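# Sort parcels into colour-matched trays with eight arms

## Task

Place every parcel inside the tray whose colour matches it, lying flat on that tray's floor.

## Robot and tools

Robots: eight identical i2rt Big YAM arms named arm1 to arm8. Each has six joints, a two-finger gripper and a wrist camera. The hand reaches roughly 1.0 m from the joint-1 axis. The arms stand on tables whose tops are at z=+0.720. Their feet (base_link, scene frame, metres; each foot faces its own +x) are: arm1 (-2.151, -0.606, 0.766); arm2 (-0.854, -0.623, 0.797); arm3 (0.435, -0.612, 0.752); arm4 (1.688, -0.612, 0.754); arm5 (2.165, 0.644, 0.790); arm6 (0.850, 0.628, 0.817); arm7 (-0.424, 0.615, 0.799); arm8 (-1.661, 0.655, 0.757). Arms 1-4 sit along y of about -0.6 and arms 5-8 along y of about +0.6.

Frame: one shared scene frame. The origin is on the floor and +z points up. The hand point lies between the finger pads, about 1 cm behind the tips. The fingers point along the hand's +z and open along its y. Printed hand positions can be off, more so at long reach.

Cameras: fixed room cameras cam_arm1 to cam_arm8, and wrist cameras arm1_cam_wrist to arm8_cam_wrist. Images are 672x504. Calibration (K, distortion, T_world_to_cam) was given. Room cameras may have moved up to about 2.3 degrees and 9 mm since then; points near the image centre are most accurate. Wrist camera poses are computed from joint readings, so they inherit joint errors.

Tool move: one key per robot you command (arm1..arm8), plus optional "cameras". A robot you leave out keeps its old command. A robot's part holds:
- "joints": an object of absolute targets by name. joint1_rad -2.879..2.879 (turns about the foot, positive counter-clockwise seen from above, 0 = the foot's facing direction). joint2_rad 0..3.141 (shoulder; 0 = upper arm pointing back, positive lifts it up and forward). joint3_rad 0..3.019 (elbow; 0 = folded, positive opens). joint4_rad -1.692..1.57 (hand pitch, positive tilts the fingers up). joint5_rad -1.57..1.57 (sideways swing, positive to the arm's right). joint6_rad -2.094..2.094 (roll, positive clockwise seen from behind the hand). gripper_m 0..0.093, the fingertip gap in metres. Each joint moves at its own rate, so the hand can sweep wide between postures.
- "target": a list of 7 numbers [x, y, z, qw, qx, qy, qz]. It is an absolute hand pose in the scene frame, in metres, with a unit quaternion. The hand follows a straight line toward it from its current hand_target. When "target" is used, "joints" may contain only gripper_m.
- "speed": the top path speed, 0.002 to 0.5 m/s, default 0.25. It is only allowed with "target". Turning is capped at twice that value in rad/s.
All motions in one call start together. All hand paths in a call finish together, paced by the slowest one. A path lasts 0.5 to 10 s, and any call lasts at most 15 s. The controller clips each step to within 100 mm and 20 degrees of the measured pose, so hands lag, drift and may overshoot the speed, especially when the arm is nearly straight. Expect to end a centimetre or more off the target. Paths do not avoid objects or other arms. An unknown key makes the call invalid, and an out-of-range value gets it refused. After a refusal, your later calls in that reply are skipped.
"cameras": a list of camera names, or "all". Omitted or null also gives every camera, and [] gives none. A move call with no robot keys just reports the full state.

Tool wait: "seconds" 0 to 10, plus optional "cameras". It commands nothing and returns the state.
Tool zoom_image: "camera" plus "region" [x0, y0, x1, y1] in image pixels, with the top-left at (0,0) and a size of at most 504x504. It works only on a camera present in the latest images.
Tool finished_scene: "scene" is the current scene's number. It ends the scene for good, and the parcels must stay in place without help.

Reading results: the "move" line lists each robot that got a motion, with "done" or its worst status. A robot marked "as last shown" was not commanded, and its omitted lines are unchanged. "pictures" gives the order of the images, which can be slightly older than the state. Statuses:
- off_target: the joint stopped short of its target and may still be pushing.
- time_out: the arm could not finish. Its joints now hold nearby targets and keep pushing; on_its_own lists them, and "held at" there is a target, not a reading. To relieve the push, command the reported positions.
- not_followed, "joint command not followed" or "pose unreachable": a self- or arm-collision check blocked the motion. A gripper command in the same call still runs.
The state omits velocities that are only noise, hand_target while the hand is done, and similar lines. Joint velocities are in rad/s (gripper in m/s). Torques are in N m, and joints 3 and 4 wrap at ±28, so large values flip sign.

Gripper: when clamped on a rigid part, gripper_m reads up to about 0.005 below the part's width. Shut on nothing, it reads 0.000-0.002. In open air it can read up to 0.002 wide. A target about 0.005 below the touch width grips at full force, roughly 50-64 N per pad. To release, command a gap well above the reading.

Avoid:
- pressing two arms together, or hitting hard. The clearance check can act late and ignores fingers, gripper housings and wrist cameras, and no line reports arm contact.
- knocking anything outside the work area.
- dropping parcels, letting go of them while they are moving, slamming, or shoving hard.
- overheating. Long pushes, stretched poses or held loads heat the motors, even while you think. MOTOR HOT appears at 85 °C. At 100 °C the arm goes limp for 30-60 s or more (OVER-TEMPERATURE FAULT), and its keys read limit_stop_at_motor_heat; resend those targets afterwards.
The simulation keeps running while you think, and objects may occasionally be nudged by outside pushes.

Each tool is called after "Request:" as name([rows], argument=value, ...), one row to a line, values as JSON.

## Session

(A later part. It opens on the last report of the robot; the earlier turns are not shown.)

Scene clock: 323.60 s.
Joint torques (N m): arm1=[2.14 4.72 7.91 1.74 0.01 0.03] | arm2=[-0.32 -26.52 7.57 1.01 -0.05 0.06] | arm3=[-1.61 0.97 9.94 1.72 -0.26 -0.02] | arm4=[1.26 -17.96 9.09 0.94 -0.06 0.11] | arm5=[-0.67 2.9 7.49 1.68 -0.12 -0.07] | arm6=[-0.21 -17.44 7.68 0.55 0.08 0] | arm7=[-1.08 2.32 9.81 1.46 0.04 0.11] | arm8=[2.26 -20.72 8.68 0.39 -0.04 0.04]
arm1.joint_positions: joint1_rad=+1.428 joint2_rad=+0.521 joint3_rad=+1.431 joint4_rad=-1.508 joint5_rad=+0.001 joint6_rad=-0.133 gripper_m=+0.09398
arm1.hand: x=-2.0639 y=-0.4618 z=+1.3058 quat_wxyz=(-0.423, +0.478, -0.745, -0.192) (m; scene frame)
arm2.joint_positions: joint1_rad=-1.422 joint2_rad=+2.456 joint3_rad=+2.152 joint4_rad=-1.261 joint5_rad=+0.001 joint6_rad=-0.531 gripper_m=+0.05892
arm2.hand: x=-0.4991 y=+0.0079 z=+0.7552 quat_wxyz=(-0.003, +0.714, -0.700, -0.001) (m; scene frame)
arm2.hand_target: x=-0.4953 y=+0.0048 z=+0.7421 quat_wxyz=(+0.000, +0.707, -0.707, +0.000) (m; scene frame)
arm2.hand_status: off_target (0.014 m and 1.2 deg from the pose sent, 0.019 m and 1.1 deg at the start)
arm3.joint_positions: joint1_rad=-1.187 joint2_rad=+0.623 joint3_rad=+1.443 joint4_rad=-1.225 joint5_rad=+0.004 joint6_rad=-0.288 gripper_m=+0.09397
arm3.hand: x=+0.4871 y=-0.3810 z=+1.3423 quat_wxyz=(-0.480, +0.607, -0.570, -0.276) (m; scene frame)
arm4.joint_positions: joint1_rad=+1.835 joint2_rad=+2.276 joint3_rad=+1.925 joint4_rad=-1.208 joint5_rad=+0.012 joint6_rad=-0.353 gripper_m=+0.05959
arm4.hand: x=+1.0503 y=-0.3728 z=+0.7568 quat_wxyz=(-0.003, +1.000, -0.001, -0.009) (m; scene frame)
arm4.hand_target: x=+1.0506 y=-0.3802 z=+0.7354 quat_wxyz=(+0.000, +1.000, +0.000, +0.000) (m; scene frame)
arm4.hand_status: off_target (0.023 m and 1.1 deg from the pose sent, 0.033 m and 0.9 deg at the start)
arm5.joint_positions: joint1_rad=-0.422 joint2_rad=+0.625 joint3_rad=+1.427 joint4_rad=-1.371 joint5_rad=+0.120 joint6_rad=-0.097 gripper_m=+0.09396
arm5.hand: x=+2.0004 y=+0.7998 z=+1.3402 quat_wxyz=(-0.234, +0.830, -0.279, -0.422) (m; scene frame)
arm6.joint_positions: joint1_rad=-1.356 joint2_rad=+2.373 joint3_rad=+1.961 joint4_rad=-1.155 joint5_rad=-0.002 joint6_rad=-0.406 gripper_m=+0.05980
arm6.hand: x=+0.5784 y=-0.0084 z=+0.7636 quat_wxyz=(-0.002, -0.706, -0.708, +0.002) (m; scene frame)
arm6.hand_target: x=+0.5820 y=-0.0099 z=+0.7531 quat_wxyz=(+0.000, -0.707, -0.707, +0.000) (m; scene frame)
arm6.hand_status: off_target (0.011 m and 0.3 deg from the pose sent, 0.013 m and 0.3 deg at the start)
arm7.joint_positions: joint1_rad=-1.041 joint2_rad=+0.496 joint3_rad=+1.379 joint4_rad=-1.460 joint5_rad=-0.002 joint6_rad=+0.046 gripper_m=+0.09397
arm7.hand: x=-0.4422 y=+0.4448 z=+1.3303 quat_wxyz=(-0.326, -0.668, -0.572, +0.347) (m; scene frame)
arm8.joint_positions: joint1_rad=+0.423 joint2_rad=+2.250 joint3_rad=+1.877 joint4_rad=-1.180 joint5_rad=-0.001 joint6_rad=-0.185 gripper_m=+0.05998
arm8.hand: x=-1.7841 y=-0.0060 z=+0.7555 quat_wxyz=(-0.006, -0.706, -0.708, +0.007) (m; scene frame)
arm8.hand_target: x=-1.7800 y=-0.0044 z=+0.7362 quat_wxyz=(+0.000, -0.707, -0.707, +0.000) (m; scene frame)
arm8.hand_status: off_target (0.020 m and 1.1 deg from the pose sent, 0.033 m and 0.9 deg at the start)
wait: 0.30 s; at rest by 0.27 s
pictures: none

Request:
move(arm8={"joints":{"gripper_m":0.093}}, arm2={"joints":{"gripper_m":0.093}}, arm4={"joints":{"gripper_m":0.093}}, arm6={"joints":{"gripper_m":0.093}}, cameras=[])

Request:
move(arm8={"target":[-1.782,-0.005,0.9,0,0.7071,0.7071,0],"speed":0.2}, arm2={"target":[-0.498,0.005,0.9,0,0.7071,-0.7071,0],"speed":0.2}, arm4={"target":[1.05,-0.375,0.9,0,1,0,0],"speed":0.2}, arm6={"target":[0.58,-0.01,0.9,0,0.7071,0.7071,0],"speed":0.2}, cameras=[])

Request:
move(arm8={"target":[-1.734,0.3,1.05,0,0.7071,0.7071,0],"speed":0.35}, arm2={"target":[-0.66,-0.3,1.05,0,0.7071,-0.7071,0],"speed":0.35}, arm4={"target":[1.37,-0.42,1.05,0,1,0,0],"speed":0.35}, arm6={"target":[0.7,0.28,1.05,0,0.7071,0.7071,0],"speed":0.35}, arm1={"target":[-1.85,-0.2,1.0,0,-0.7071,0.7071,0],"speed":0.3}, arm7={"target":[-0.48,0.2,1.0,0,0.7071,0.7071,0],"speed":0.3}, arm3={"target":[0.54,-0.2,1.0,0,-0.7071,0.7071,0],"speed":0.3}, cameras=["arm1_cam_wrist","arm3_cam_wrist","arm7_cam_wrist","cam_arm1","cam_arm3","cam_arm7"])

Scene clock: 348.10 s.
move: arm2 done; arm4 done; arm6 done; arm8 done
arm2.joint_status: all done
arm4.joint_status: all done
arm6.joint_status: all done
arm8.joint_status: all done
pictures: none

Scene clock: 349.80 s.
move: arm2 off_target; arm4 off_target; arm6 off_target; arm8 off_target
arm2.hand_status: off_target (0.017 m and 2.0 deg from the pose sent, 0.145 m and 1.1 deg at the start)
arm4.hand_status: off_target (0.020 m and 2.0 deg from the pose sent, 0.144 m and 1.3 deg at the start)
arm6.hand_status: off_target (0.034 m and 3.3 deg from the pose sent, 0.138 m and 0.2 deg at the start)
arm8.hand_status: off_target (0.019 m and 1.9 deg from the pose sent, 0.145 m and 1.1 deg at the start)
pictures: none

Scene clock: 352.73 s.
Joint torques (N m): arm1=[2.08 -13.8 12.22 -0.18 0.12 -0.08] | arm2=[-0.32 -11.58 7.95 0.14 -0.06 -0.15] | arm3=[-1.79 -14.15 13.9 -0.36 -0.29 0.13] | arm4=[-1.26 -8.35 9.62 -0.21 -0.05 -0.03] | arm5=[-0.5 3.37 7.43 1.94 -0.08 -0.05] | arm6=[-0.79 -8.47 8.53 -0.18 0.07 -0.09] | arm7=[0.56 -9.82 14.71 -0.03 0.06 0.03] | arm8=[1.03 -9.35 9.14 -0.55 -0.06 -0.11]
move: arm1 off_target; arm2 done; arm3 off_target; arm4 done; arm6 done; arm7 off_target; arm8 done
arm1.joint_positions: joint1_rad=+1.338 joint2_rad=+1.647 joint3_rad=+1.552 joint4_rad=-1.502 joint5_rad=-0.012 joint6_rad=-0.636 gripper_m=+0.09398
arm1.hand: x=-1.8528 y=-0.2130 z=+0.9837 quat_wxyz=(+0.016, +0.700, -0.714, +0.001) (m; scene frame)
arm1.hand_target: x=-1.8505 y=-0.2006 z=+1.0000 quat_wxyz=(+0.000, +0.707, -0.707, +0.000) (m; scene frame)
arm1.hand_status: off_target (0.021 m and 2.2 deg from the pose sent, 0.456 m and 60.2 deg at the start)
arm2.joint_positions: joint1_rad=-1.443 joint2_rad=+1.327 joint3_rad=+1.286 joint4_rad=-1.518 joint5_rad=+0.001 joint6_rad=-0.530 gripper_m=+0.09292
arm2.hand: x=-0.6602 y=-0.2954 z=+1.0506 quat_wxyz=(-0.006, +0.706, -0.708, -0.002) (m; scene frame)
arm2.hand_target: x=-0.6600 y=-0.3000 z=+1.0499 quat_wxyz=(+0.000, +0.707, -0.707, +0.000) (m; scene frame)
arm2.hand_status: done (0.005 m and 0.7 deg from the pose sent, 0.371 m and 2.0 deg at the start)
arm3.joint_positions: joint1_rad=-1.197 joint2_rad=+1.466 joint3_rad=+1.339 joint4_rad=-1.504 joint5_rad=+0.000 joint6_rad=-0.269 gripper_m=+0.09397
arm3.hand: x=+0.5317 y=-0.2109 z=+0.9750 quat_wxyz=(+0.022, +0.718, -0.696, +0.015) (m; scene frame)
arm3.hand_target: x=+0.5396 y=-0.2012 z=+0.9998 quat_wxyz=(+0.000, +0.707, -0.707, +0.000) (m; scene frame)
arm3.hand_status: off_target (0.029 m and 3.5 deg from the pose sent, 0.391 m and 67.3 deg at the start)
arm4.joint_positions: joint1_rad=+1.683 joint2_rad=+1.321 joint3_rad=+1.394 joint4_rad=-1.633 joint5_rad=+0.013 joint6_rad=-0.514 gripper_m=+0.09290
arm4.hand: x=+1.3623 y=-0.4230 z=+1.0520 quat_wxyz=(-0.003, +1.000, +0.003, -0.007) (m; scene frame)
arm4.hand_target: x=+1.3698 y=-0.4201 z=+1.0500 quat_wxyz=(+0.000, +1.000, +0.000, +0.000) (m; scene frame)
arm4.hand_status: done (0.008 m and 1.0 deg from the pose sent, 0.349 m and 2.0 deg at the start)
arm5.joint_positions: joint1_rad=-0.422 joint2_rad=+0.625 joint3_rad=+1.427 joint4_rad=-1.371 joint5_rad=+0.120 joint6_rad=-0.097 gripper_m=+0.09396
arm5.hand: x=+2.0004 y=+0.7998 z=+1.3402 quat_wxyz=(-0.234, +0.830, -0.279, -0.422) (m; scene frame)
arm6.joint_positions: joint1_rad=-1.356 joint2_rad=+1.349 joint3_rad=+1.238 joint4_rad=-1.467 joint5_rad=-0.002 joint6_rad=-0.406 gripper_m=+0.09288
arm6.hand: x=+0.7001 y=+0.2765 z=+1.0440 quat_wxyz=(+0.001, -0.706, -0.708, -0.004) (m; scene frame)
arm6.hand_target: x=+0.7000 y=+0.2799 z=+1.0499 quat_wxyz=(+0.000, -0.707, -0.707, +0.000) (m; scene frame)
arm6.hand_status: done (0.007 m and 0.4 deg from the pose sent, 0.347 m and 3.3 deg at the start)
arm7.joint_positions: joint1_rad=-1.075 joint2_rad=+1.441 joint3_rad=+1.206 joint4_rad=-1.391 joint5_rad=-0.004 joint6_rad=-0.126 gripper_m=+0.09397
arm7.hand: x=-0.4804 y=+0.2204 z=+0.9784 quat_wxyz=(+0.016, -0.713, -0.700, -0.024) (m; scene frame)
arm7.hand_target: x=-0.4798 y=+0.2013 z=+1.0002 quat_wxyz=(+0.000, -0.707, -0.707, +0.000) (m; scene frame)
arm7.hand_status: off_target (0.030 m and 3.5 deg from the pose sent, 0.413 m and 57.4 deg at the start)
arm8.joint_positions: joint1_rad=+0.413 joint2_rad=+1.295 joint3_rad=+1.360 joint4_rad=-1.626 joint5_rad=-0.001 joint6_rad=-0.193 gripper_m=+0.09292
arm8.hand: x=-1.7317 y=+0.2948 z=+1.0502 quat_wxyz=(-0.003, -0.707, -0.707, +0.004) (m; scene frame)
arm8.hand_target: x=-1.7339 y=+0.3000 z=+1.0499 quat_wxyz=(+0.000, -0.707, -0.707, +0.000) (m; scene frame)
arm8.hand_status: done (0.006 m and 0.6 deg from the pose sent, 0.339 m and 1.8 deg at the start)
pictures: arm1_cam_wrist, arm3_cam_wrist, arm7_cam_wrist, cam_arm1, cam_arm3, cam_arm7
camera_calibration:
arm1_cam_wrist: T_world_to_cam=[[0.998979, -0.0369907, -0.0259385, 1.86964], [-0.0143489, -0.804181, 0.594212, -0.777642], [-0.0428395, -0.593233, -0.80389, 0.711668], [0, 0, 0, 1]]
arm3_cam_wrist: T_world_to_cam=[[0.999648, 0.0265242, -0.000487719, -0.526617], [0.02104, -0.781494, 0.623558, -0.7781], [0.0161582, -0.623348, -0.781777, 0.746165], [0, 0, 0, 1]]
arm7_cam_wrist: T_world_to_cam=[[-0.999995, 0.0023206, 0.00208909, -0.486132], [0.00311496, 0.787629, 0.616142, -0.768557], [-0.000215611, 0.616145, -0.787633, 0.756072], [0, 0, 0, 1]]

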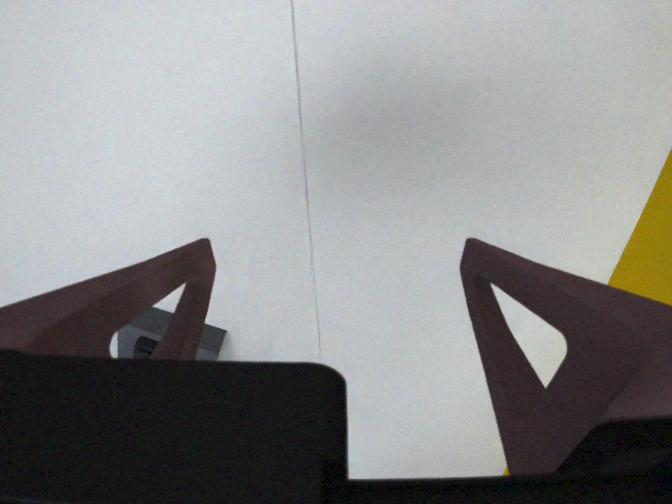

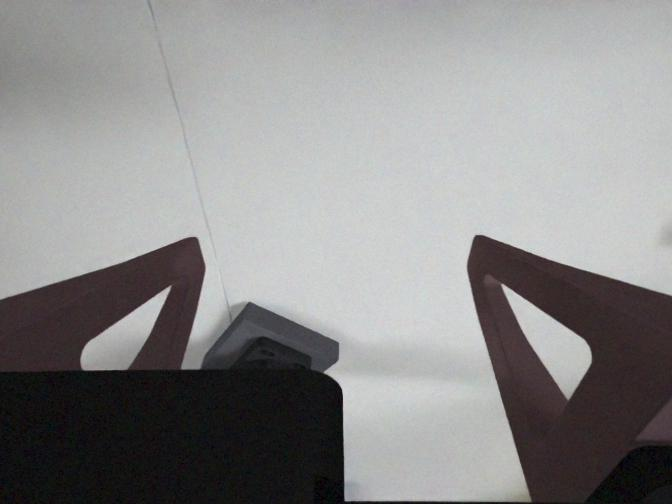

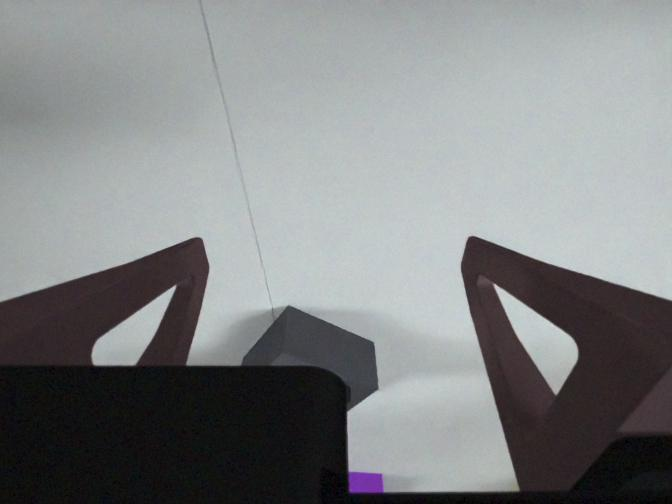

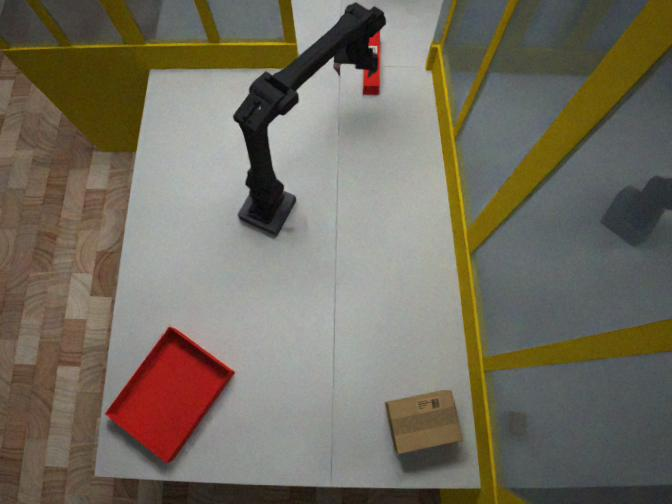

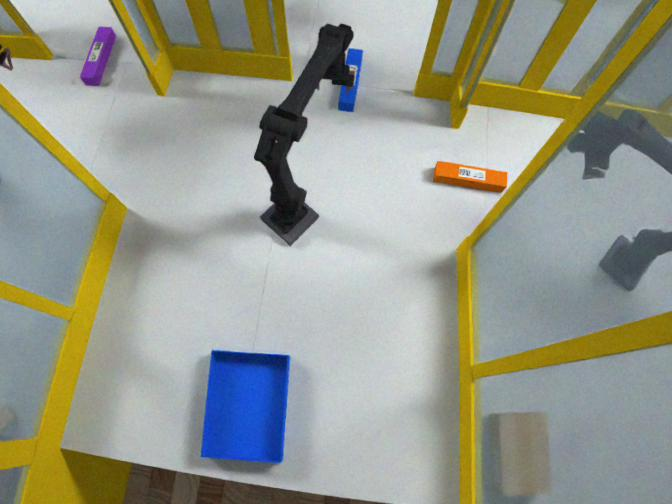

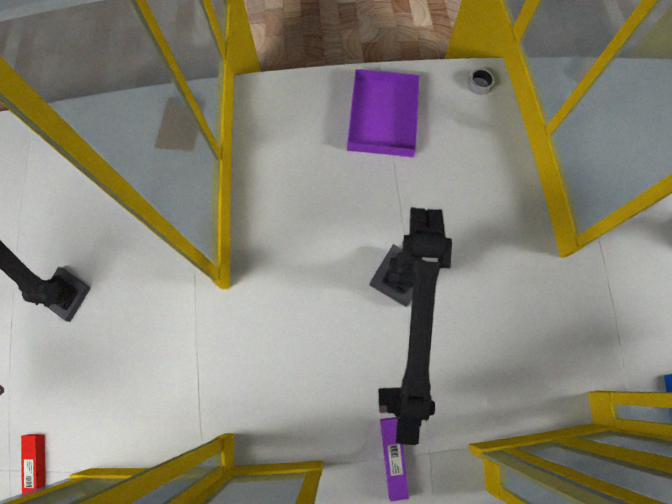

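Request:
move(arm1={"target":[-1.784,0.005,0.93,0,-0.7071,0.7071,0],"speed":0.3}, arm7={"target":[-0.499,-0.01,0.93,0,0.7071,0.7071,0],"speed":0.3}, arm3={"target":[0.58,0.01,0.93,0,-0.7071,0.7071,0],"speed":0.3}, cameras=["arm1_cam_wrist","arm3_cam_wrist","arm7_cam_wrist"])

Scene clock: 376.43 s.
Joint torques (N m): arm1=[2.08 -19.72 12.49 -0.12 0.15 0.07] | arm2=[-0.32 -11.58 7.95 0.13 -0.05 -0.15] | arm3=[0.03 -21.36 14.17 -0.4 -0.26 0.14] | arm4=[-1.26 -8.35 9.62 -0.21 -0.05 -0.03] | arm5=[-1.03 3.25 7.39 1.85 -0.07 -0.03] | arm6=[-0.85 -8.47 8.53 -0.16 0.07 -0.1] | arm7=[0.26 -15.44 15.08 -0.35 0.05 0.18] | arm8=[1.14 -9.58 9.17 -0.51 -0.07 -0.1]
Heat: arm1: hottest joint3_rad 37 °C; arm2: hottest joint3_rad 36 °C; arm3: hottest joint3_rad 34 °C; arm4: hottest joint3_rad 41 °C; arm5: hottest joint3_rad 35 °C; arm6: hottest joint2_rad 34 °C; arm7: hottest joint3_rad 46 °C; arm8: hottest joint2_rad 35 °C.
move: arm1 off_target; arm3 off_target; arm7 off_target
arm1.joint_positions: joint1_rad=+1.441 joint2_rad=+2.286 joint3_rad=+2.396 joint4_rad=-1.673 joint5_rad=-0.011 joint6_rad=-0.552 gripper_m=+0.09398
arm1.hand: x=-1.7838 y=-0.0056 z=+0.9293 quat_wxyz=(+0.000, +0.707, -0.707, -0.002) (m; scene frame)
arm1.hand_target: x=-1.7843 y=+0.0043 z=+0.9297 quat_wxyz=(-0.006, +0.707, -0.707, -0.002) (m; scene frame)
arm1.hand_status: off_target (0.011 m and 0.2 deg from the pose sent, 0.235 m and 2.2 deg at the start; a joint's target at an end of its range on 20 of 56 steps)
arm2, arm4, arm5, arm8: as last shown
arm3.joint_positions: joint1_rad=-1.197 joint2_rad=+2.043 joint3_rad=+1.961 joint4_rad=-1.528 joint5_rad=-0.001 joint6_rad=-0.247 gripper_m=+0.09397
arm3.hand: x=+0.5817 y=-0.0048 z=+0.9159 quat_wxyz=(+0.013, +0.710, -0.704, +0.010) (m; scene frame)
arm3.hand_target: x=+0.5796 y=+0.0091 z=+0.9301 quat_wxyz=(+0.000, +0.707, -0.707, -0.001) (m; scene frame)
arm3.hand_status: off_target (0.021 m and 2.0 deg from the pose sent, 0.230 m and 3.5 deg at the start)
arm4.hand: x=+1.3623 y=-0.4230 z=+1.0520 quat_wxyz=(-0.003, +1.000, +0.004, -0.007) (m; scene frame)
arm6.joint_positions: joint1_rad=-1.356 joint2_rad=+1.349 joint3_rad=+1.238 joint4_rad=-1.468 joint5_rad=-0.002 joint6_rad=-0.406 gripper_m=+0.09288
arm6.hand: x=+0.7001 y=+0.2766 z=+1.0440 quat_wxyz=(+0.001, -0.706, -0.708, -0.004) (m; scene frame)
arm7.joint_positions: joint1_rad=-1.060 joint2_rad=+2.010 joint3_rad=+1.805 joint4_rad=-1.394 joint5_rad=-0.004 joint6_rad=-0.126 gripper_m=+0.09397
arm7.hand: x=-0.5017 y=+0.0082 z=+0.9181 quat_wxyz=(+0.008, -0.708, -0.706, -0.013) (m; scene frame)
arm7.hand_target: x=-0.4987 y=-0.0090 z=+0.9303 quat_wxyz=(-0.001, -0.707, -0.707, +0.001) (m; scene frame)
arm7.hand_status: off_target (0.022 m and 1.8 deg from the pose sent, 0.236 m and 3.5 deg at the start)
pictures: arm1_cam_wrist, arm3_cam_wrist, arm7_cam_wrist
camera_calibration:
arm1_cam_wrist: T_world_to_cam=[[0.999843, -0.0164347, -0.00665553, 1.79069], [-0.00966595, -0.819878, 0.572456, -0.549057], [-0.0148648, -0.572302, -0.819908, 0.858829], [0, 0, 0, 1]]
arm3_cam_wrist: T_world_to_cam=[[0.999977, 0.0048107, 0.00474977, -0.587111], [0.000930673, -0.793856, 0.608104, -0.555473], [0.00669604, -0.608086, -0.793843, 0.844267], [0, 0, 0, 1]]
arm7_cam_wrist: T_world_to_cam=[[-0.999896, -0.0132374, 0.00580198, -0.5101], [-0.00718577, 0.803619, 0.595101, -0.550233], [-0.0125401, 0.594997, -0.80363, 0.847972], [0, 0, 0, 1]]

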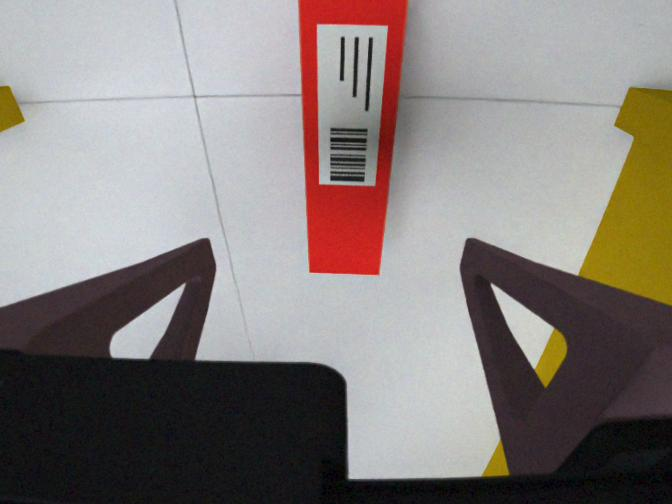

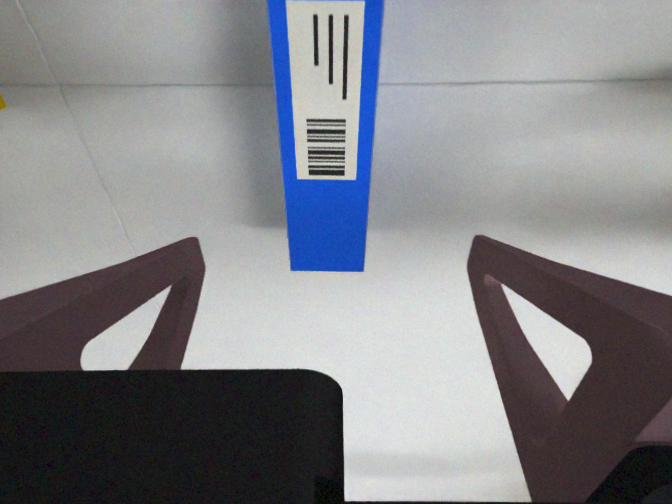

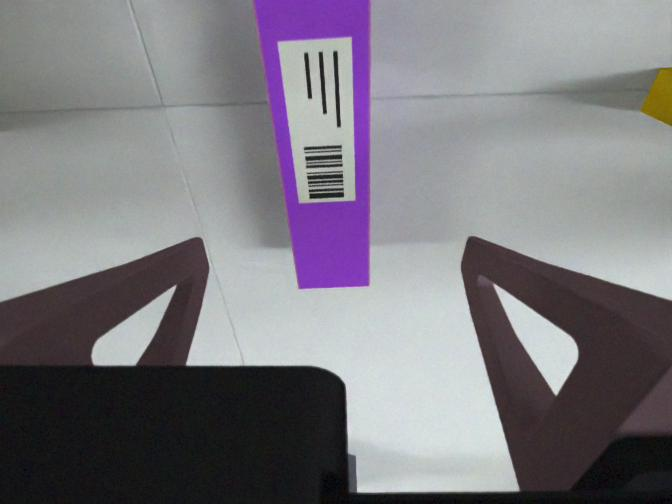

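Request:
move(arm1={"target":[-1.778,0.005,0.745,0,-0.7071,0.7071,0],"speed":0.15}, arm7={"target":[-0.497,-0.01,0.752,0,0.7071,0.7071,0],"speed":0.15}, arm3={"target":[0.574,0.005,0.75,0,-0.7071,0.7071,0],"speed":0.15}, cameras=[])

Request:
move(arm1={"joints":{"gripper_m":0.035}}, arm7={"joints":{"gripper_m":0.035}}, arm3={"joints":{"gripper_m":0.035}}, cameras=["arm1_cam_wrist","arm3_cam_wrist","arm7_cam_wrist"])

Scene clock: 394.97 s.
move: arm1 off_target; arm3 off_target; arm7 off_target
arm1.hand_status: off_target (0.012 m and 0.3 deg from the pose sent, 0.185 m and 0.2 deg at the start)
arm3.hand_status: off_target (0.011 m and 0.9 deg from the pose sent, 0.166 m and 1.9 deg at the start)
arm7.hand_status: off_target (0.011 m and 0.4 deg from the pose sent, 0.167 m and 1.8 deg at the start)
pictures: none

Scene clock: 395.60 s.
Joint torques (N m): arm1=[1.79 -21.66 8.34 0.7 0.12 0.03] | arm2=[-0.32 -11.58 7.95 0.13 -0.06 -0.15] | arm3=[0.44 -22.42 8.73 0.58 -0.25 0.13] | arm4=[-1.26 -8.29 9.62 -0.23 -0.05 -0.03] | arm5=[-1.26 3.25 7.42 1.81 -0.07 -0.03] | arm6=[-0.85 -8.53 8.53 -0.16 0.07 -0.1] | arm7=[0.44 -16.73 8.17 0.54 0.06 0.19] | arm8=[0.97 -9.35 9.11 -0.62 -0.05 -0.1]
move: arm1 off_target; arm3 off_target; arm7 off_target
arm1.joint_positions: joint1_rad=+1.441 joint2_rad=+2.384 joint3_rad=+2.119 joint4_rad=-1.295 joint5_rad=-0.010 joint6_rad=-0.552 gripper_m=+0.05933
arm1.joint_status: gripper_m off_target (ended at +0.05936, target +0.03500)
arm1.hand: x=-1.7768 y=+0.0028 z=+0.7567 quat_wxyz=(-0.002, +0.707, -0.707, -0.002) (m; scene frame)
arm2.joint_positions: joint1_rad=-1.443 joint2_rad=+1.327 joint3_rad=+1.286 joint4_rad=-1.518 joint5_rad=+0.001 joint6_rad=-0.530 gripper_m=+0.09292
arm2.hand: x=-0.6602 y=-0.2954 z=+1.0506 quat_wxyz=(-0.006, +0.706, -0.708, -0.002) (m; scene frame)
arm3.joint_positions: joint1_rad=-1.196 joint2_rad=+2.160 joint3_rad=+1.708 joint4_rad=-1.140 joint5_rad=-0.001 joint6_rad=-0.238 gripper_m=+0.05867
arm3.joint_status: gripper_m off_target (ended at +0.05870, target +0.03500)
arm3.hand: x=+0.5820 y=-0.0018 z=+0.7508 quat_wxyz=(+0.005, +0.708, -0.706, +0.005) (m; scene frame)
arm4.joint_positions: joint1_rad=+1.683 joint2_rad=+1.321 joint3_rad=+1.394 joint4_rad=-1.633 joint5_rad=+0.013 joint6_rad=-0.514 gripper_m=+0.09290
arm4.hand: x=+1.3623 y=-0.4230 z=+1.0520 quat_wxyz=(-0.003, +1.000, +0.004, -0.007) (m; scene frame)
arm5.joint_positions: joint1_rad=-0.422 joint2_rad=+0.625 joint3_rad=+1.427 joint4_rad=-1.371 joint5_rad=+0.120 joint6_rad=-0.097 gripper_m=+0.09396
arm5.hand: x=+2.0004 y=+0.7998 z=+1.3402 quat_wxyz=(-0.234, +0.830, -0.279, -0.422) (m; scene frame)
arm6.joint_positions: joint1_rad=-1.356 joint2_rad=+1.349 joint3_rad=+1.238 joint4_rad=-1.468 joint5_rad=-0.002 joint6_rad=-0.406 gripper_m=+0.09288
arm6.hand: x=+0.7001 y=+0.2766 z=+1.0440 quat_wxyz=(+0.001, -0.706, -0.708, -0.004) (m; scene frame)
arm7.joint_positions: joint1_rad=-1.057 joint2_rad=+2.191 joint3_rad=+1.672 joint4_rad=-1.043 joint5_rad=-0.004 joint6_rad=-0.124 gripper_m=+0.05994
arm7.joint_status: gripper_m off_target (ended at +0.05997, target +0.03500)
arm7.hand: x=-0.5025 y=-0.0111 z=+0.7614 quat_wxyz=(-0.003, -0.708, -0.707, +0.002) (m; scene frame)
arm8.joint_positions: joint1_rad=+0.413 joint2_rad=+1.295 joint3_rad=+1.360 joint4_rad=-1.626 joint5_rad=-0.001 joint6_rad=-0.193 gripper_m=+0.09292
arm8.hand: x=-1.7317 y=+0.2948 z=+1.0502 quat_wxyz=(-0.003, -0.707, -0.707, +0.004) (m; scene frame)
pictures: arm1_cam_wrist, arm3_cam_wrist, arm7_cam_wrist
camera_calibration:
arm1_cam_wrist: T_world_to_cam=[[0.999856, -0.0163994, -0.00443949, 1.78103], [-0.0109344, -0.821133, 0.570631, -0.44422], [-0.0130034, -0.570501, -0.821194, 0.726544], [0, 0, 0, 1]]
arm3_cam_wrist: T_world_to_cam=[[0.999955, -0.00287378, 0.00899656, -0.589894], [-0.00765274, -0.804784, 0.593519, -0.436801], [0.00553464, -0.593561, -0.80477, 0.723921], [0, 0, 0, 1]]
arm7_cam_wrist: T_world_to_cam=[[-0.999841, -0.0137166, 0.0114354, -0.514459], [-0.00485742, 0.825091, 0.564979, -0.417141], [-0.0171849, 0.564833, -0.825026, 0.747076], [0, 0, 0, 1]]

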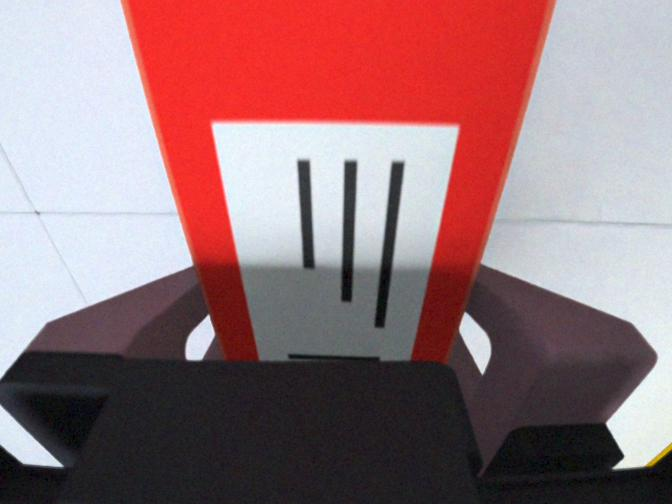

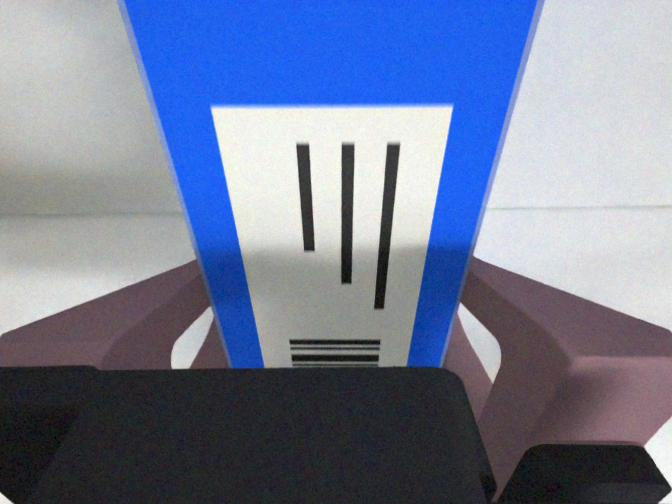

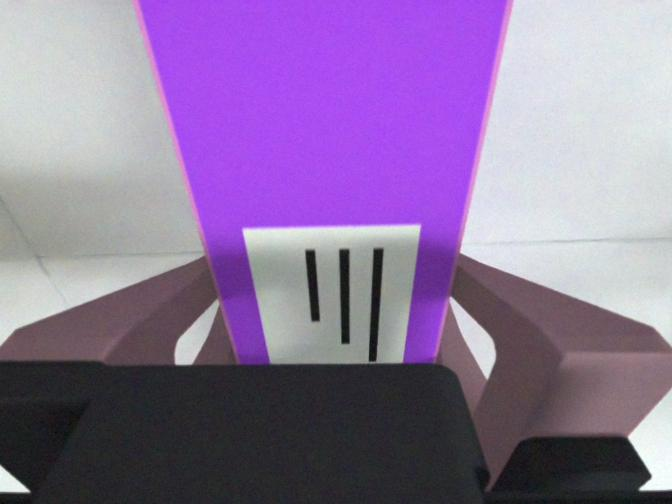

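Request:
move(arm1={"target":[-1.78,0.0,0.92,0,-0.7071,0.7071,0],"speed":0.2}, arm7={"target":[-0.50,-0.01,0.92,0,0.7071,0.7071,0],"speed":0.2}, arm3={"target":[0.58,0.0,0.92,0,-0.7071,0.7071,0],"speed":0.2}, cameras=[])

Request:
move(arm1={"target":[-1.92,-0.265,1.05,0,-0.7071,0.7071,0],"speed":0.3}, arm7={"target":[-0.48,0.22,1.05,0,0.7071,0.7071,0],"speed":0.3}, arm3={"target":[0.54,-0.23,1.05,0,-0.7071,0.7071,0],"speed":0.3}, cameras=[])

Request:
move(arm1={"joints":{"joint1_rad":-1.533,"joint6_rad":-1.4}}, arm7={"joints":{"joint1_rad":2.145,"joint6_rad":-1.4}}, arm3={"joints":{"joint1_rad":2.114,"joint6_rad":-1.4}}, cameras=["cam_arm1","cam_arm3","cam_arm7"])

Scene clock: 431.70 s.
move: arm1 off_target; arm3 off_target; arm7 off_target
arm1.hand_status: off_target (0.011 m and 1.0 deg from the pose sent, 0.163 m and 0.3 deg at the start)
arm3.hand_status: off_target (0.034 m and 3.5 deg from the pose sent, 0.169 m and 0.8 deg at the start)
arm7.hand_status: off_target (0.030 m and 2.9 deg from the pose sent, 0.159 m and 0.4 deg at the start)
pictures: none

Scene clock: 433.70 s.
move: arm1 done; arm3 done; arm7 done
arm1.hand_status: done (0.009 m and 1.7 deg from the pose sent, 0.319 m and 1.0 deg at the start)
arm3.hand_status: done (0.009 m and 0.2 deg from the pose sent, 0.271 m and 3.5 deg at the start)
arm7.hand_status: done (0.008 m and 1.1 deg from the pose sent, 0.262 m and 2.9 deg at the start)
pictures: none

Scene clock: 436.90 s.
Joint torques (N m): arm1=[2.14 -9.17 7.94 -0.18 -0.13 -0.06] | arm2=[-0.32 -11.58 7.94 0.13 -0.05 -0.15] | arm3=[-1.32 -13.16 9.33 -0.35 -0.17 -0.22] | arm4=[-1.26 -8.35 9.62 -0.23 -0.05 -0.03] | arm5=[-1.38 3.31 7.54 1.7 -0.09 -0.06] | arm6=[-0.79 -8.47 8.53 -0.17 0.07 -0.09] | arm7=[-0.79 -9.35 9.06 -0.31 -0.08 0.03] | arm8=[1.44 -9.41 9.22 -0.58 -0.06 -0.11]
move: arm1 done; arm3 done; arm7 done
arm1.joint_positions: joint1_rad=-1.541 joint2_rad=+1.402 joint3_rad=+1.461 joint4_rad=-1.599 joint5_rad=-0.006 joint6_rad=-1.392 gripper_m=+0.05931
arm1.joint_status: all done
arm1.hand: x=-2.3108 y=-0.9856 z=+1.0611 quat_wxyz=(-0.004, -0.283, -0.959, +0.020) (m; scene frame)
arm2.joint_positions: joint1_rad=-1.443 joint2_rad=+1.327 joint3_rad=+1.286 joint4_rad=-1.518 joint5_rad=+0.001 joint6_rad=-0.530 gripper_m=+0.09292
arm2.hand: x=-0.6602 y=-0.2954 z=+1.0506 quat_wxyz=(-0.006, +0.706, -0.708, -0.002) (m; scene frame)
arm3.joint_positions: joint1_rad=+2.124 joint2_rad=+1.395 joint3_rad=+1.451 joint4_rad=-1.634 joint5_rad=-0.005 joint6_rad=-1.384 gripper_m=+0.05868
arm3.joint_status: all done
arm3.hand: x=+0.4111 y=-1.0149 z=+1.0397 quat_wxyz=(+0.005, +0.122, +0.993, +0.007) (m; scene frame)
arm4.joint_positions: joint1_rad=+1.683 joint2_rad=+1.321 joint3_rad=+1.394 joint4_rad=-1.633 joint5_rad=+0.013 joint6_rad=-0.514 gripper_m=+0.09290
arm4.hand: x=+1.3623 y=-0.4230 z=+1.0520 quat_wxyz=(-0.003, +1.000, +0.004, -0.007) (m; scene frame)
arm5.joint_positions: joint1_rad=-0.422 joint2_rad=+0.625 joint3_rad=+1.427 joint4_rad=-1.371 joint5_rad=+0.120 joint6_rad=-0.097 gripper_m=+0.09396
arm5.hand: x=+2.0004 y=+0.7998 z=+1.3402 quat_wxyz=(-0.234, +0.830, -0.279, -0.422) (m; scene frame)
arm6.joint_positions: joint1_rad=-1.356 joint2_rad=+1.349 joint3_rad=+1.238 joint4_rad=-1.468 joint5_rad=-0.002 joint6_rad=-0.406 gripper_m=+0.09288
arm6.hand: x=+0.7001 y=+0.2766 z=+1.0440 quat_wxyz=(+0.001, -0.706, -0.708, -0.004) (m; scene frame)
arm7.joint_positions: joint1_rad=+2.150 joint2_rad=+1.380 joint3_rad=+1.343 joint4_rad=-1.512 joint5_rad=-0.003 joint6_rad=-1.392 gripper_m=+0.05980
arm7.joint_status: all done
arm7.hand: x=-0.3994 y=+1.0172 z=+1.0557 quat_wxyz=(-0.012, +0.993, -0.119, -0.003) (m; scene frame)
arm8.joint_positions: joint1_rad=+0.413 joint2_rad=+1.295 joint3_rad=+1.360 joint4_rad=-1.626 joint5_rad=-0.001 joint6_rad=-0.193 gripper_m=+0.09292
arm8.hand: x=-1.7317 y=+0.2948 z=+1.0502 quat_wxyz=(-0.003, -0.707, -0.707, +0.004) (m; scene frame)
pictures: cam_arm1, cam_arm3, cam_arm7

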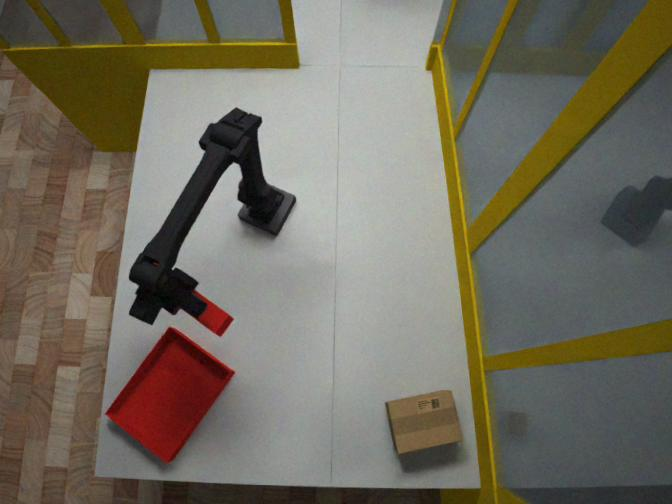

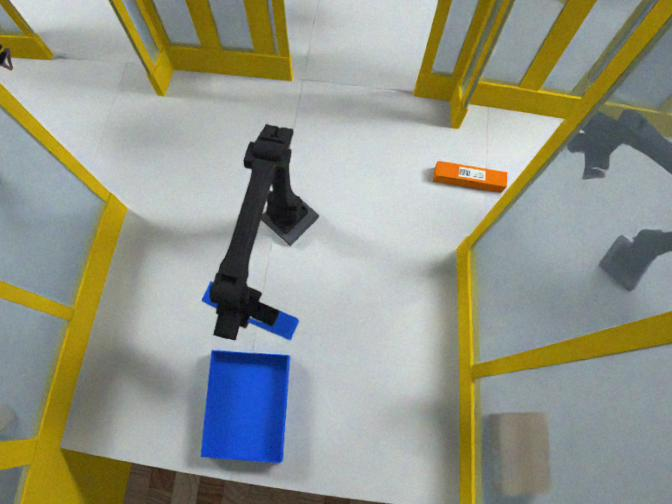

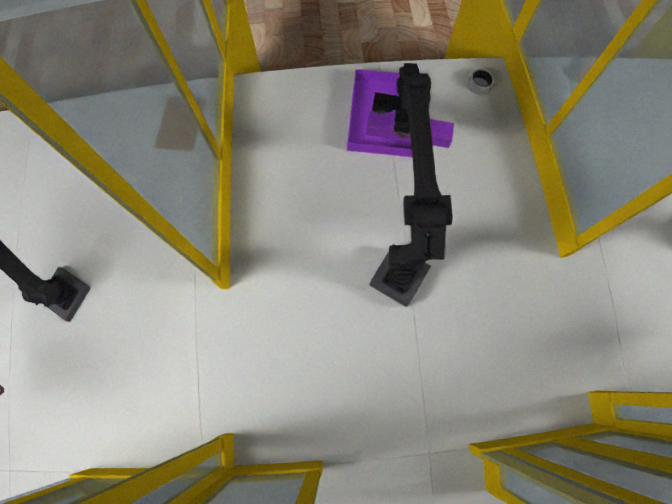

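Request:
move(arm1={"target":[-2.407,-1.234,0.95,0,0.8894,0.4571,0],"speed":0.3}, arm7={"target":[-0.378,1.309,0.95,0,-0.654,0.7565,0],"speed":0.3}, arm3={"target":[0.389,-1.279,0.95,0,0.6896,0.7242,0],"speed":0.3}, cameras=["arm1_cam_wrist","arm3_cam_wrist","arm7_cam_wrist","cam_arm1","cam_arm3","cam_arm7"])

Scene clock: 450.70 s.
Joint torques (N m): arm1=[2.26 -19.31 12.77 -0.18 0.22 0.1] | arm2=[-0.32 -11.58 7.95 0.14 -0.05 -0.15] | arm3=[-1.2 -22.83 14.43 -0.08 0.04 0.14] | arm4=[-1.32 -8.35 9.62 -0.23 -0.05 -0.03] | arm5=[-1.26 3.25 7.39 1.98 -0.11 -0.03] | arm6=[-0.85 -8.59 8.53 -0.16 0.07 -0.09] | arm7=[-0.67 -18.02 15.68 -0.35 0.09 0.19] | arm8=[0.97 -9.41 9.18 -0.53 -0.06 -0.1]
move: arm1 off_target; arm3 off_target; arm7 off_target
arm1.joint_positions: joint1_rad=-1.541 joint2_rad=+2.176 joint3_rad=+2.217 joint4_rad=-1.638 joint5_rad=+0.004 joint6_rad=+0.230 gripper_m=+0.05928
arm1.hand: x=-2.4097 y=-1.2209 z=+0.9444 quat_wxyz=(+0.005, -0.890, -0.456, -0.008) (m; scene frame)
arm1.hand_target: x=-2.4066 y=-1.2333 z=+0.9498 quat_wxyz=(+0.000, -0.889, -0.457, +0.000) (m; scene frame)
arm1.hand_status: off_target (0.015 m and 1.1 deg from the pose sent, 0.289 m and 92.8 deg at the start)
arm2, arm4, arm5, arm6, arm8: as last shown
arm3.joint_positions: joint1_rad=+2.124 joint2_rad=+2.134 joint3_rad=+2.180 joint4_rad=-1.648 joint5_rad=+0.001 joint6_rad=-0.132 gripper_m=+0.05868
arm3.hand: x=+0.3962 y=-1.2671 z=+0.9337 quat_wxyz=(-0.010, +0.680, +0.733, +0.016) (m; scene frame)
arm3.hand_target: x=+0.3892 y=-1.2779 z=+0.9499 quat_wxyz=(+0.001, +0.689, +0.724, +0.000) (m; scene frame)
arm3.hand_status: off_target (0.021 m and 2.6 deg from the pose sent, 0.280 m and 73.2 deg at the start)
arm7.joint_positions: joint1_rad=+2.150 joint2_rad=+2.234 joint3_rad=+2.222 joint4_rad=-1.596 joint5_rad=-0.003 joint6_rad=+0.072 gripper_m=+0.05987
arm7.hand: x=-0.3827 y=+1.2947 z=+0.9378 quat_wxyz=(+0.013, +0.659, -0.752, +0.011) (m; scene frame)
arm7.hand_target: x=-0.3780 y=+1.3079 z=+0.9500 quat_wxyz=(-0.001, +0.654, -0.757, -0.001) (m; scene frame)
arm7.hand_status: off_target (0.019 m and 2.1 deg from the pose sent, 0.311 m and 84.7 deg at the start)
pictures: arm1_cam_wrist, arm3_cam_wrist, arm7_cam_wrist, cam_arm1, cam_arm3, cam_arm7
camera_calibration:
arm1_cam_wrist: T_world_to_cam=[[-0.801859, 0.597504, -0.00338501, -1.19849], [0.480994, 0.64884, 0.58962, 1.39907], [0.354497, 0.471163, -0.807674, 2.31878], [0, 0, 0, 1]]
arm3_cam_wrist: T_world_to_cam=[[-0.997574, -0.0696124, 0.000463178, 0.305509], [-0.0548044, 0.789437, 0.61138, 0.456982], [-0.0429253, 0.609871, -0.791337, 1.65264], [0, 0, 0, 1]]
arm7_cam_wrist: T_world_to_cam=[[0.993202, -0.115769, 0.012101, 0.515489], [-0.0999779, -0.79522, 0.598021, 0.436858], [-0.0596091, -0.595166, -0.801389, 1.62061], [0, 0, 0, 1]]

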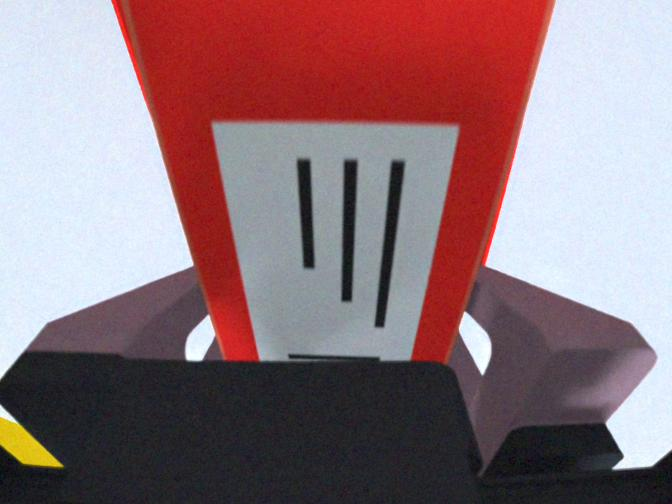

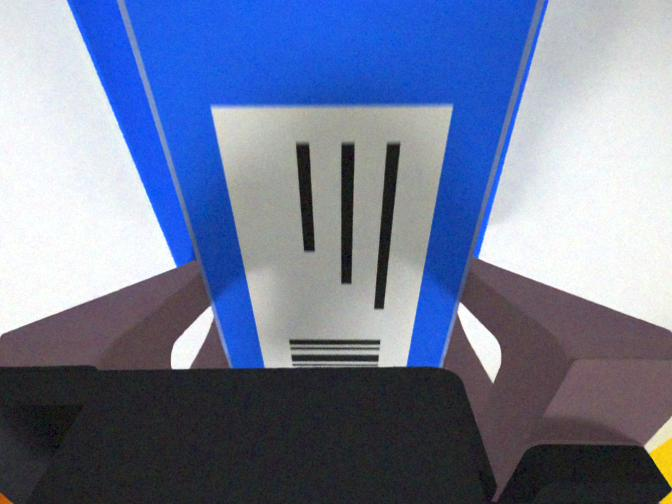

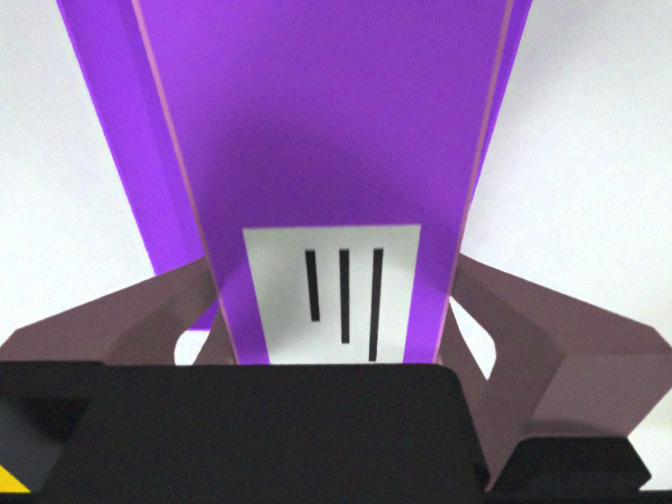

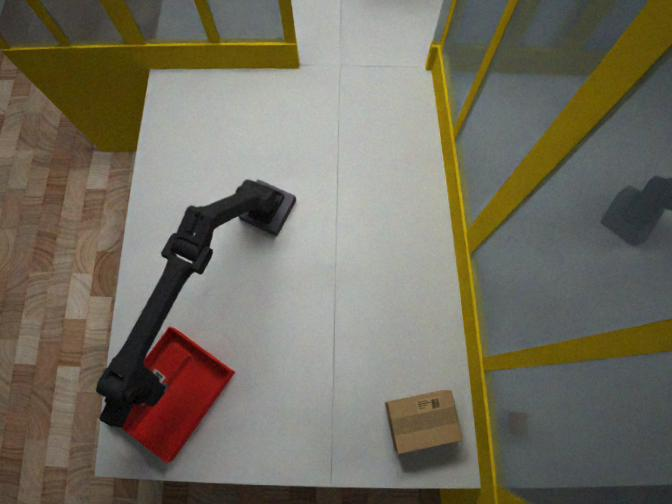

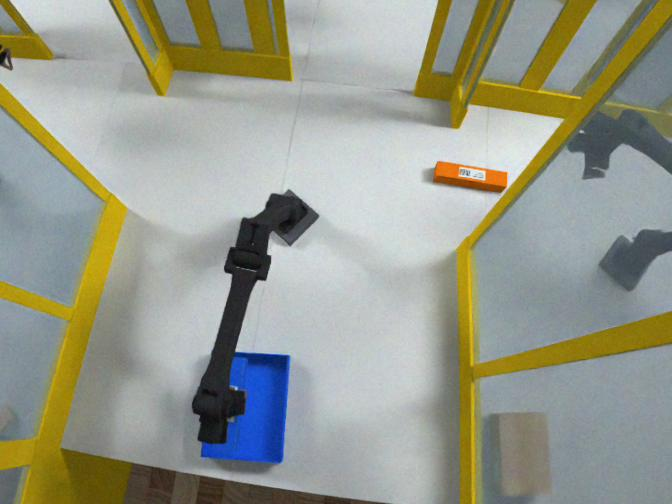

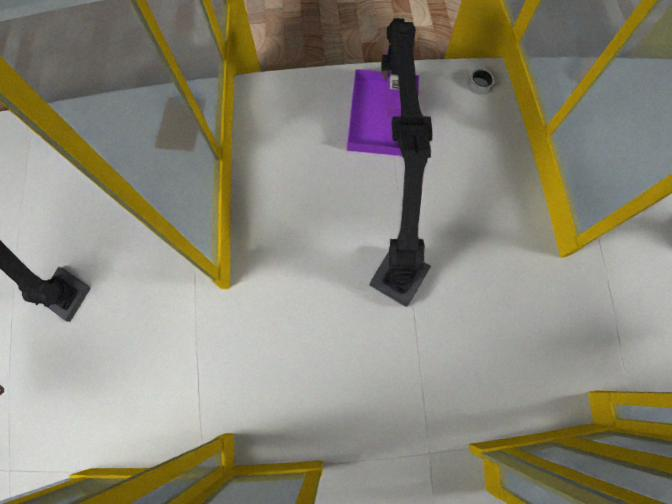

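Request:
zoom_image(camera="arm7_cam_wrist", region=[0, 0, 504, 400])

Request:
zoom_image(camera="arm3_cam_wrist", region=[50, 0, 554, 400])

Request:
zoom_image(camera="cam_arm7", region=[330, 0, 510, 180])

Request:
zoom_image(camera="cam_arm3", region=[160, 320, 340, 500])

Request:
zoom_image(camera="cam_arm1", region=[80, 310, 260, 490])

Scaled by 1.000.

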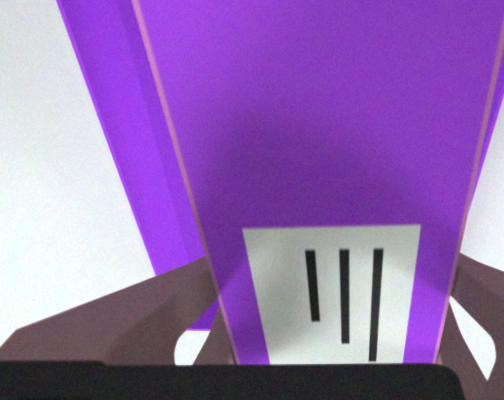

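Scaled by 1.000.

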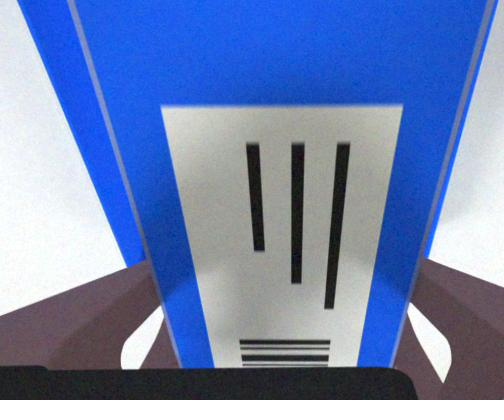

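Scaled by 2.800.

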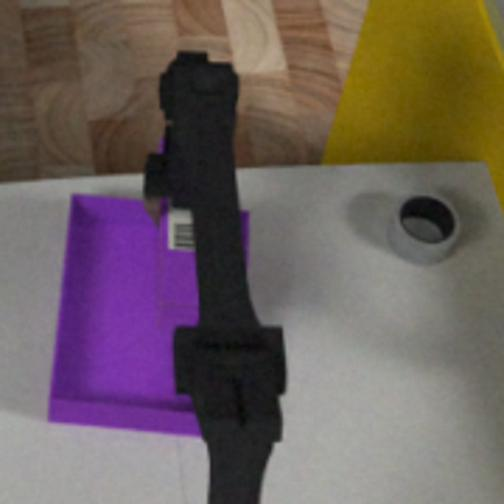

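Scaled by 2.800.

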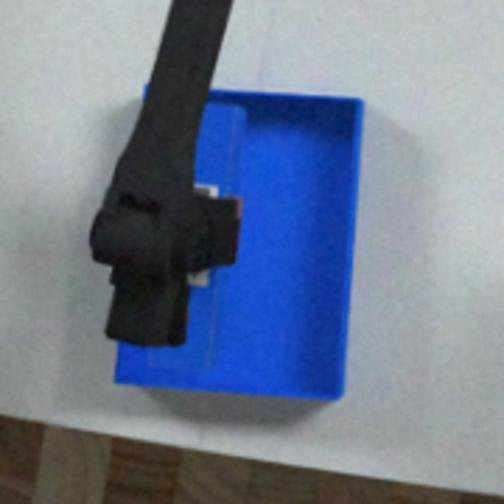

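Scaled by 2.800.

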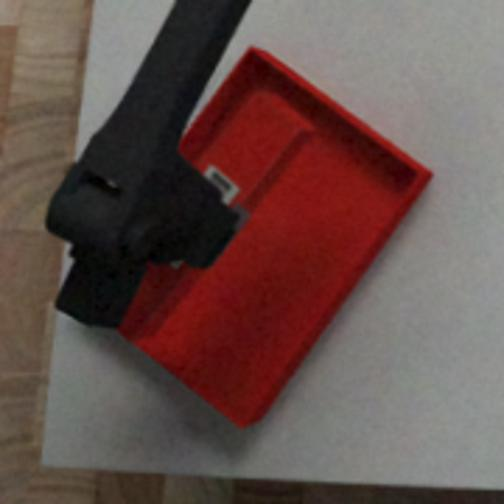

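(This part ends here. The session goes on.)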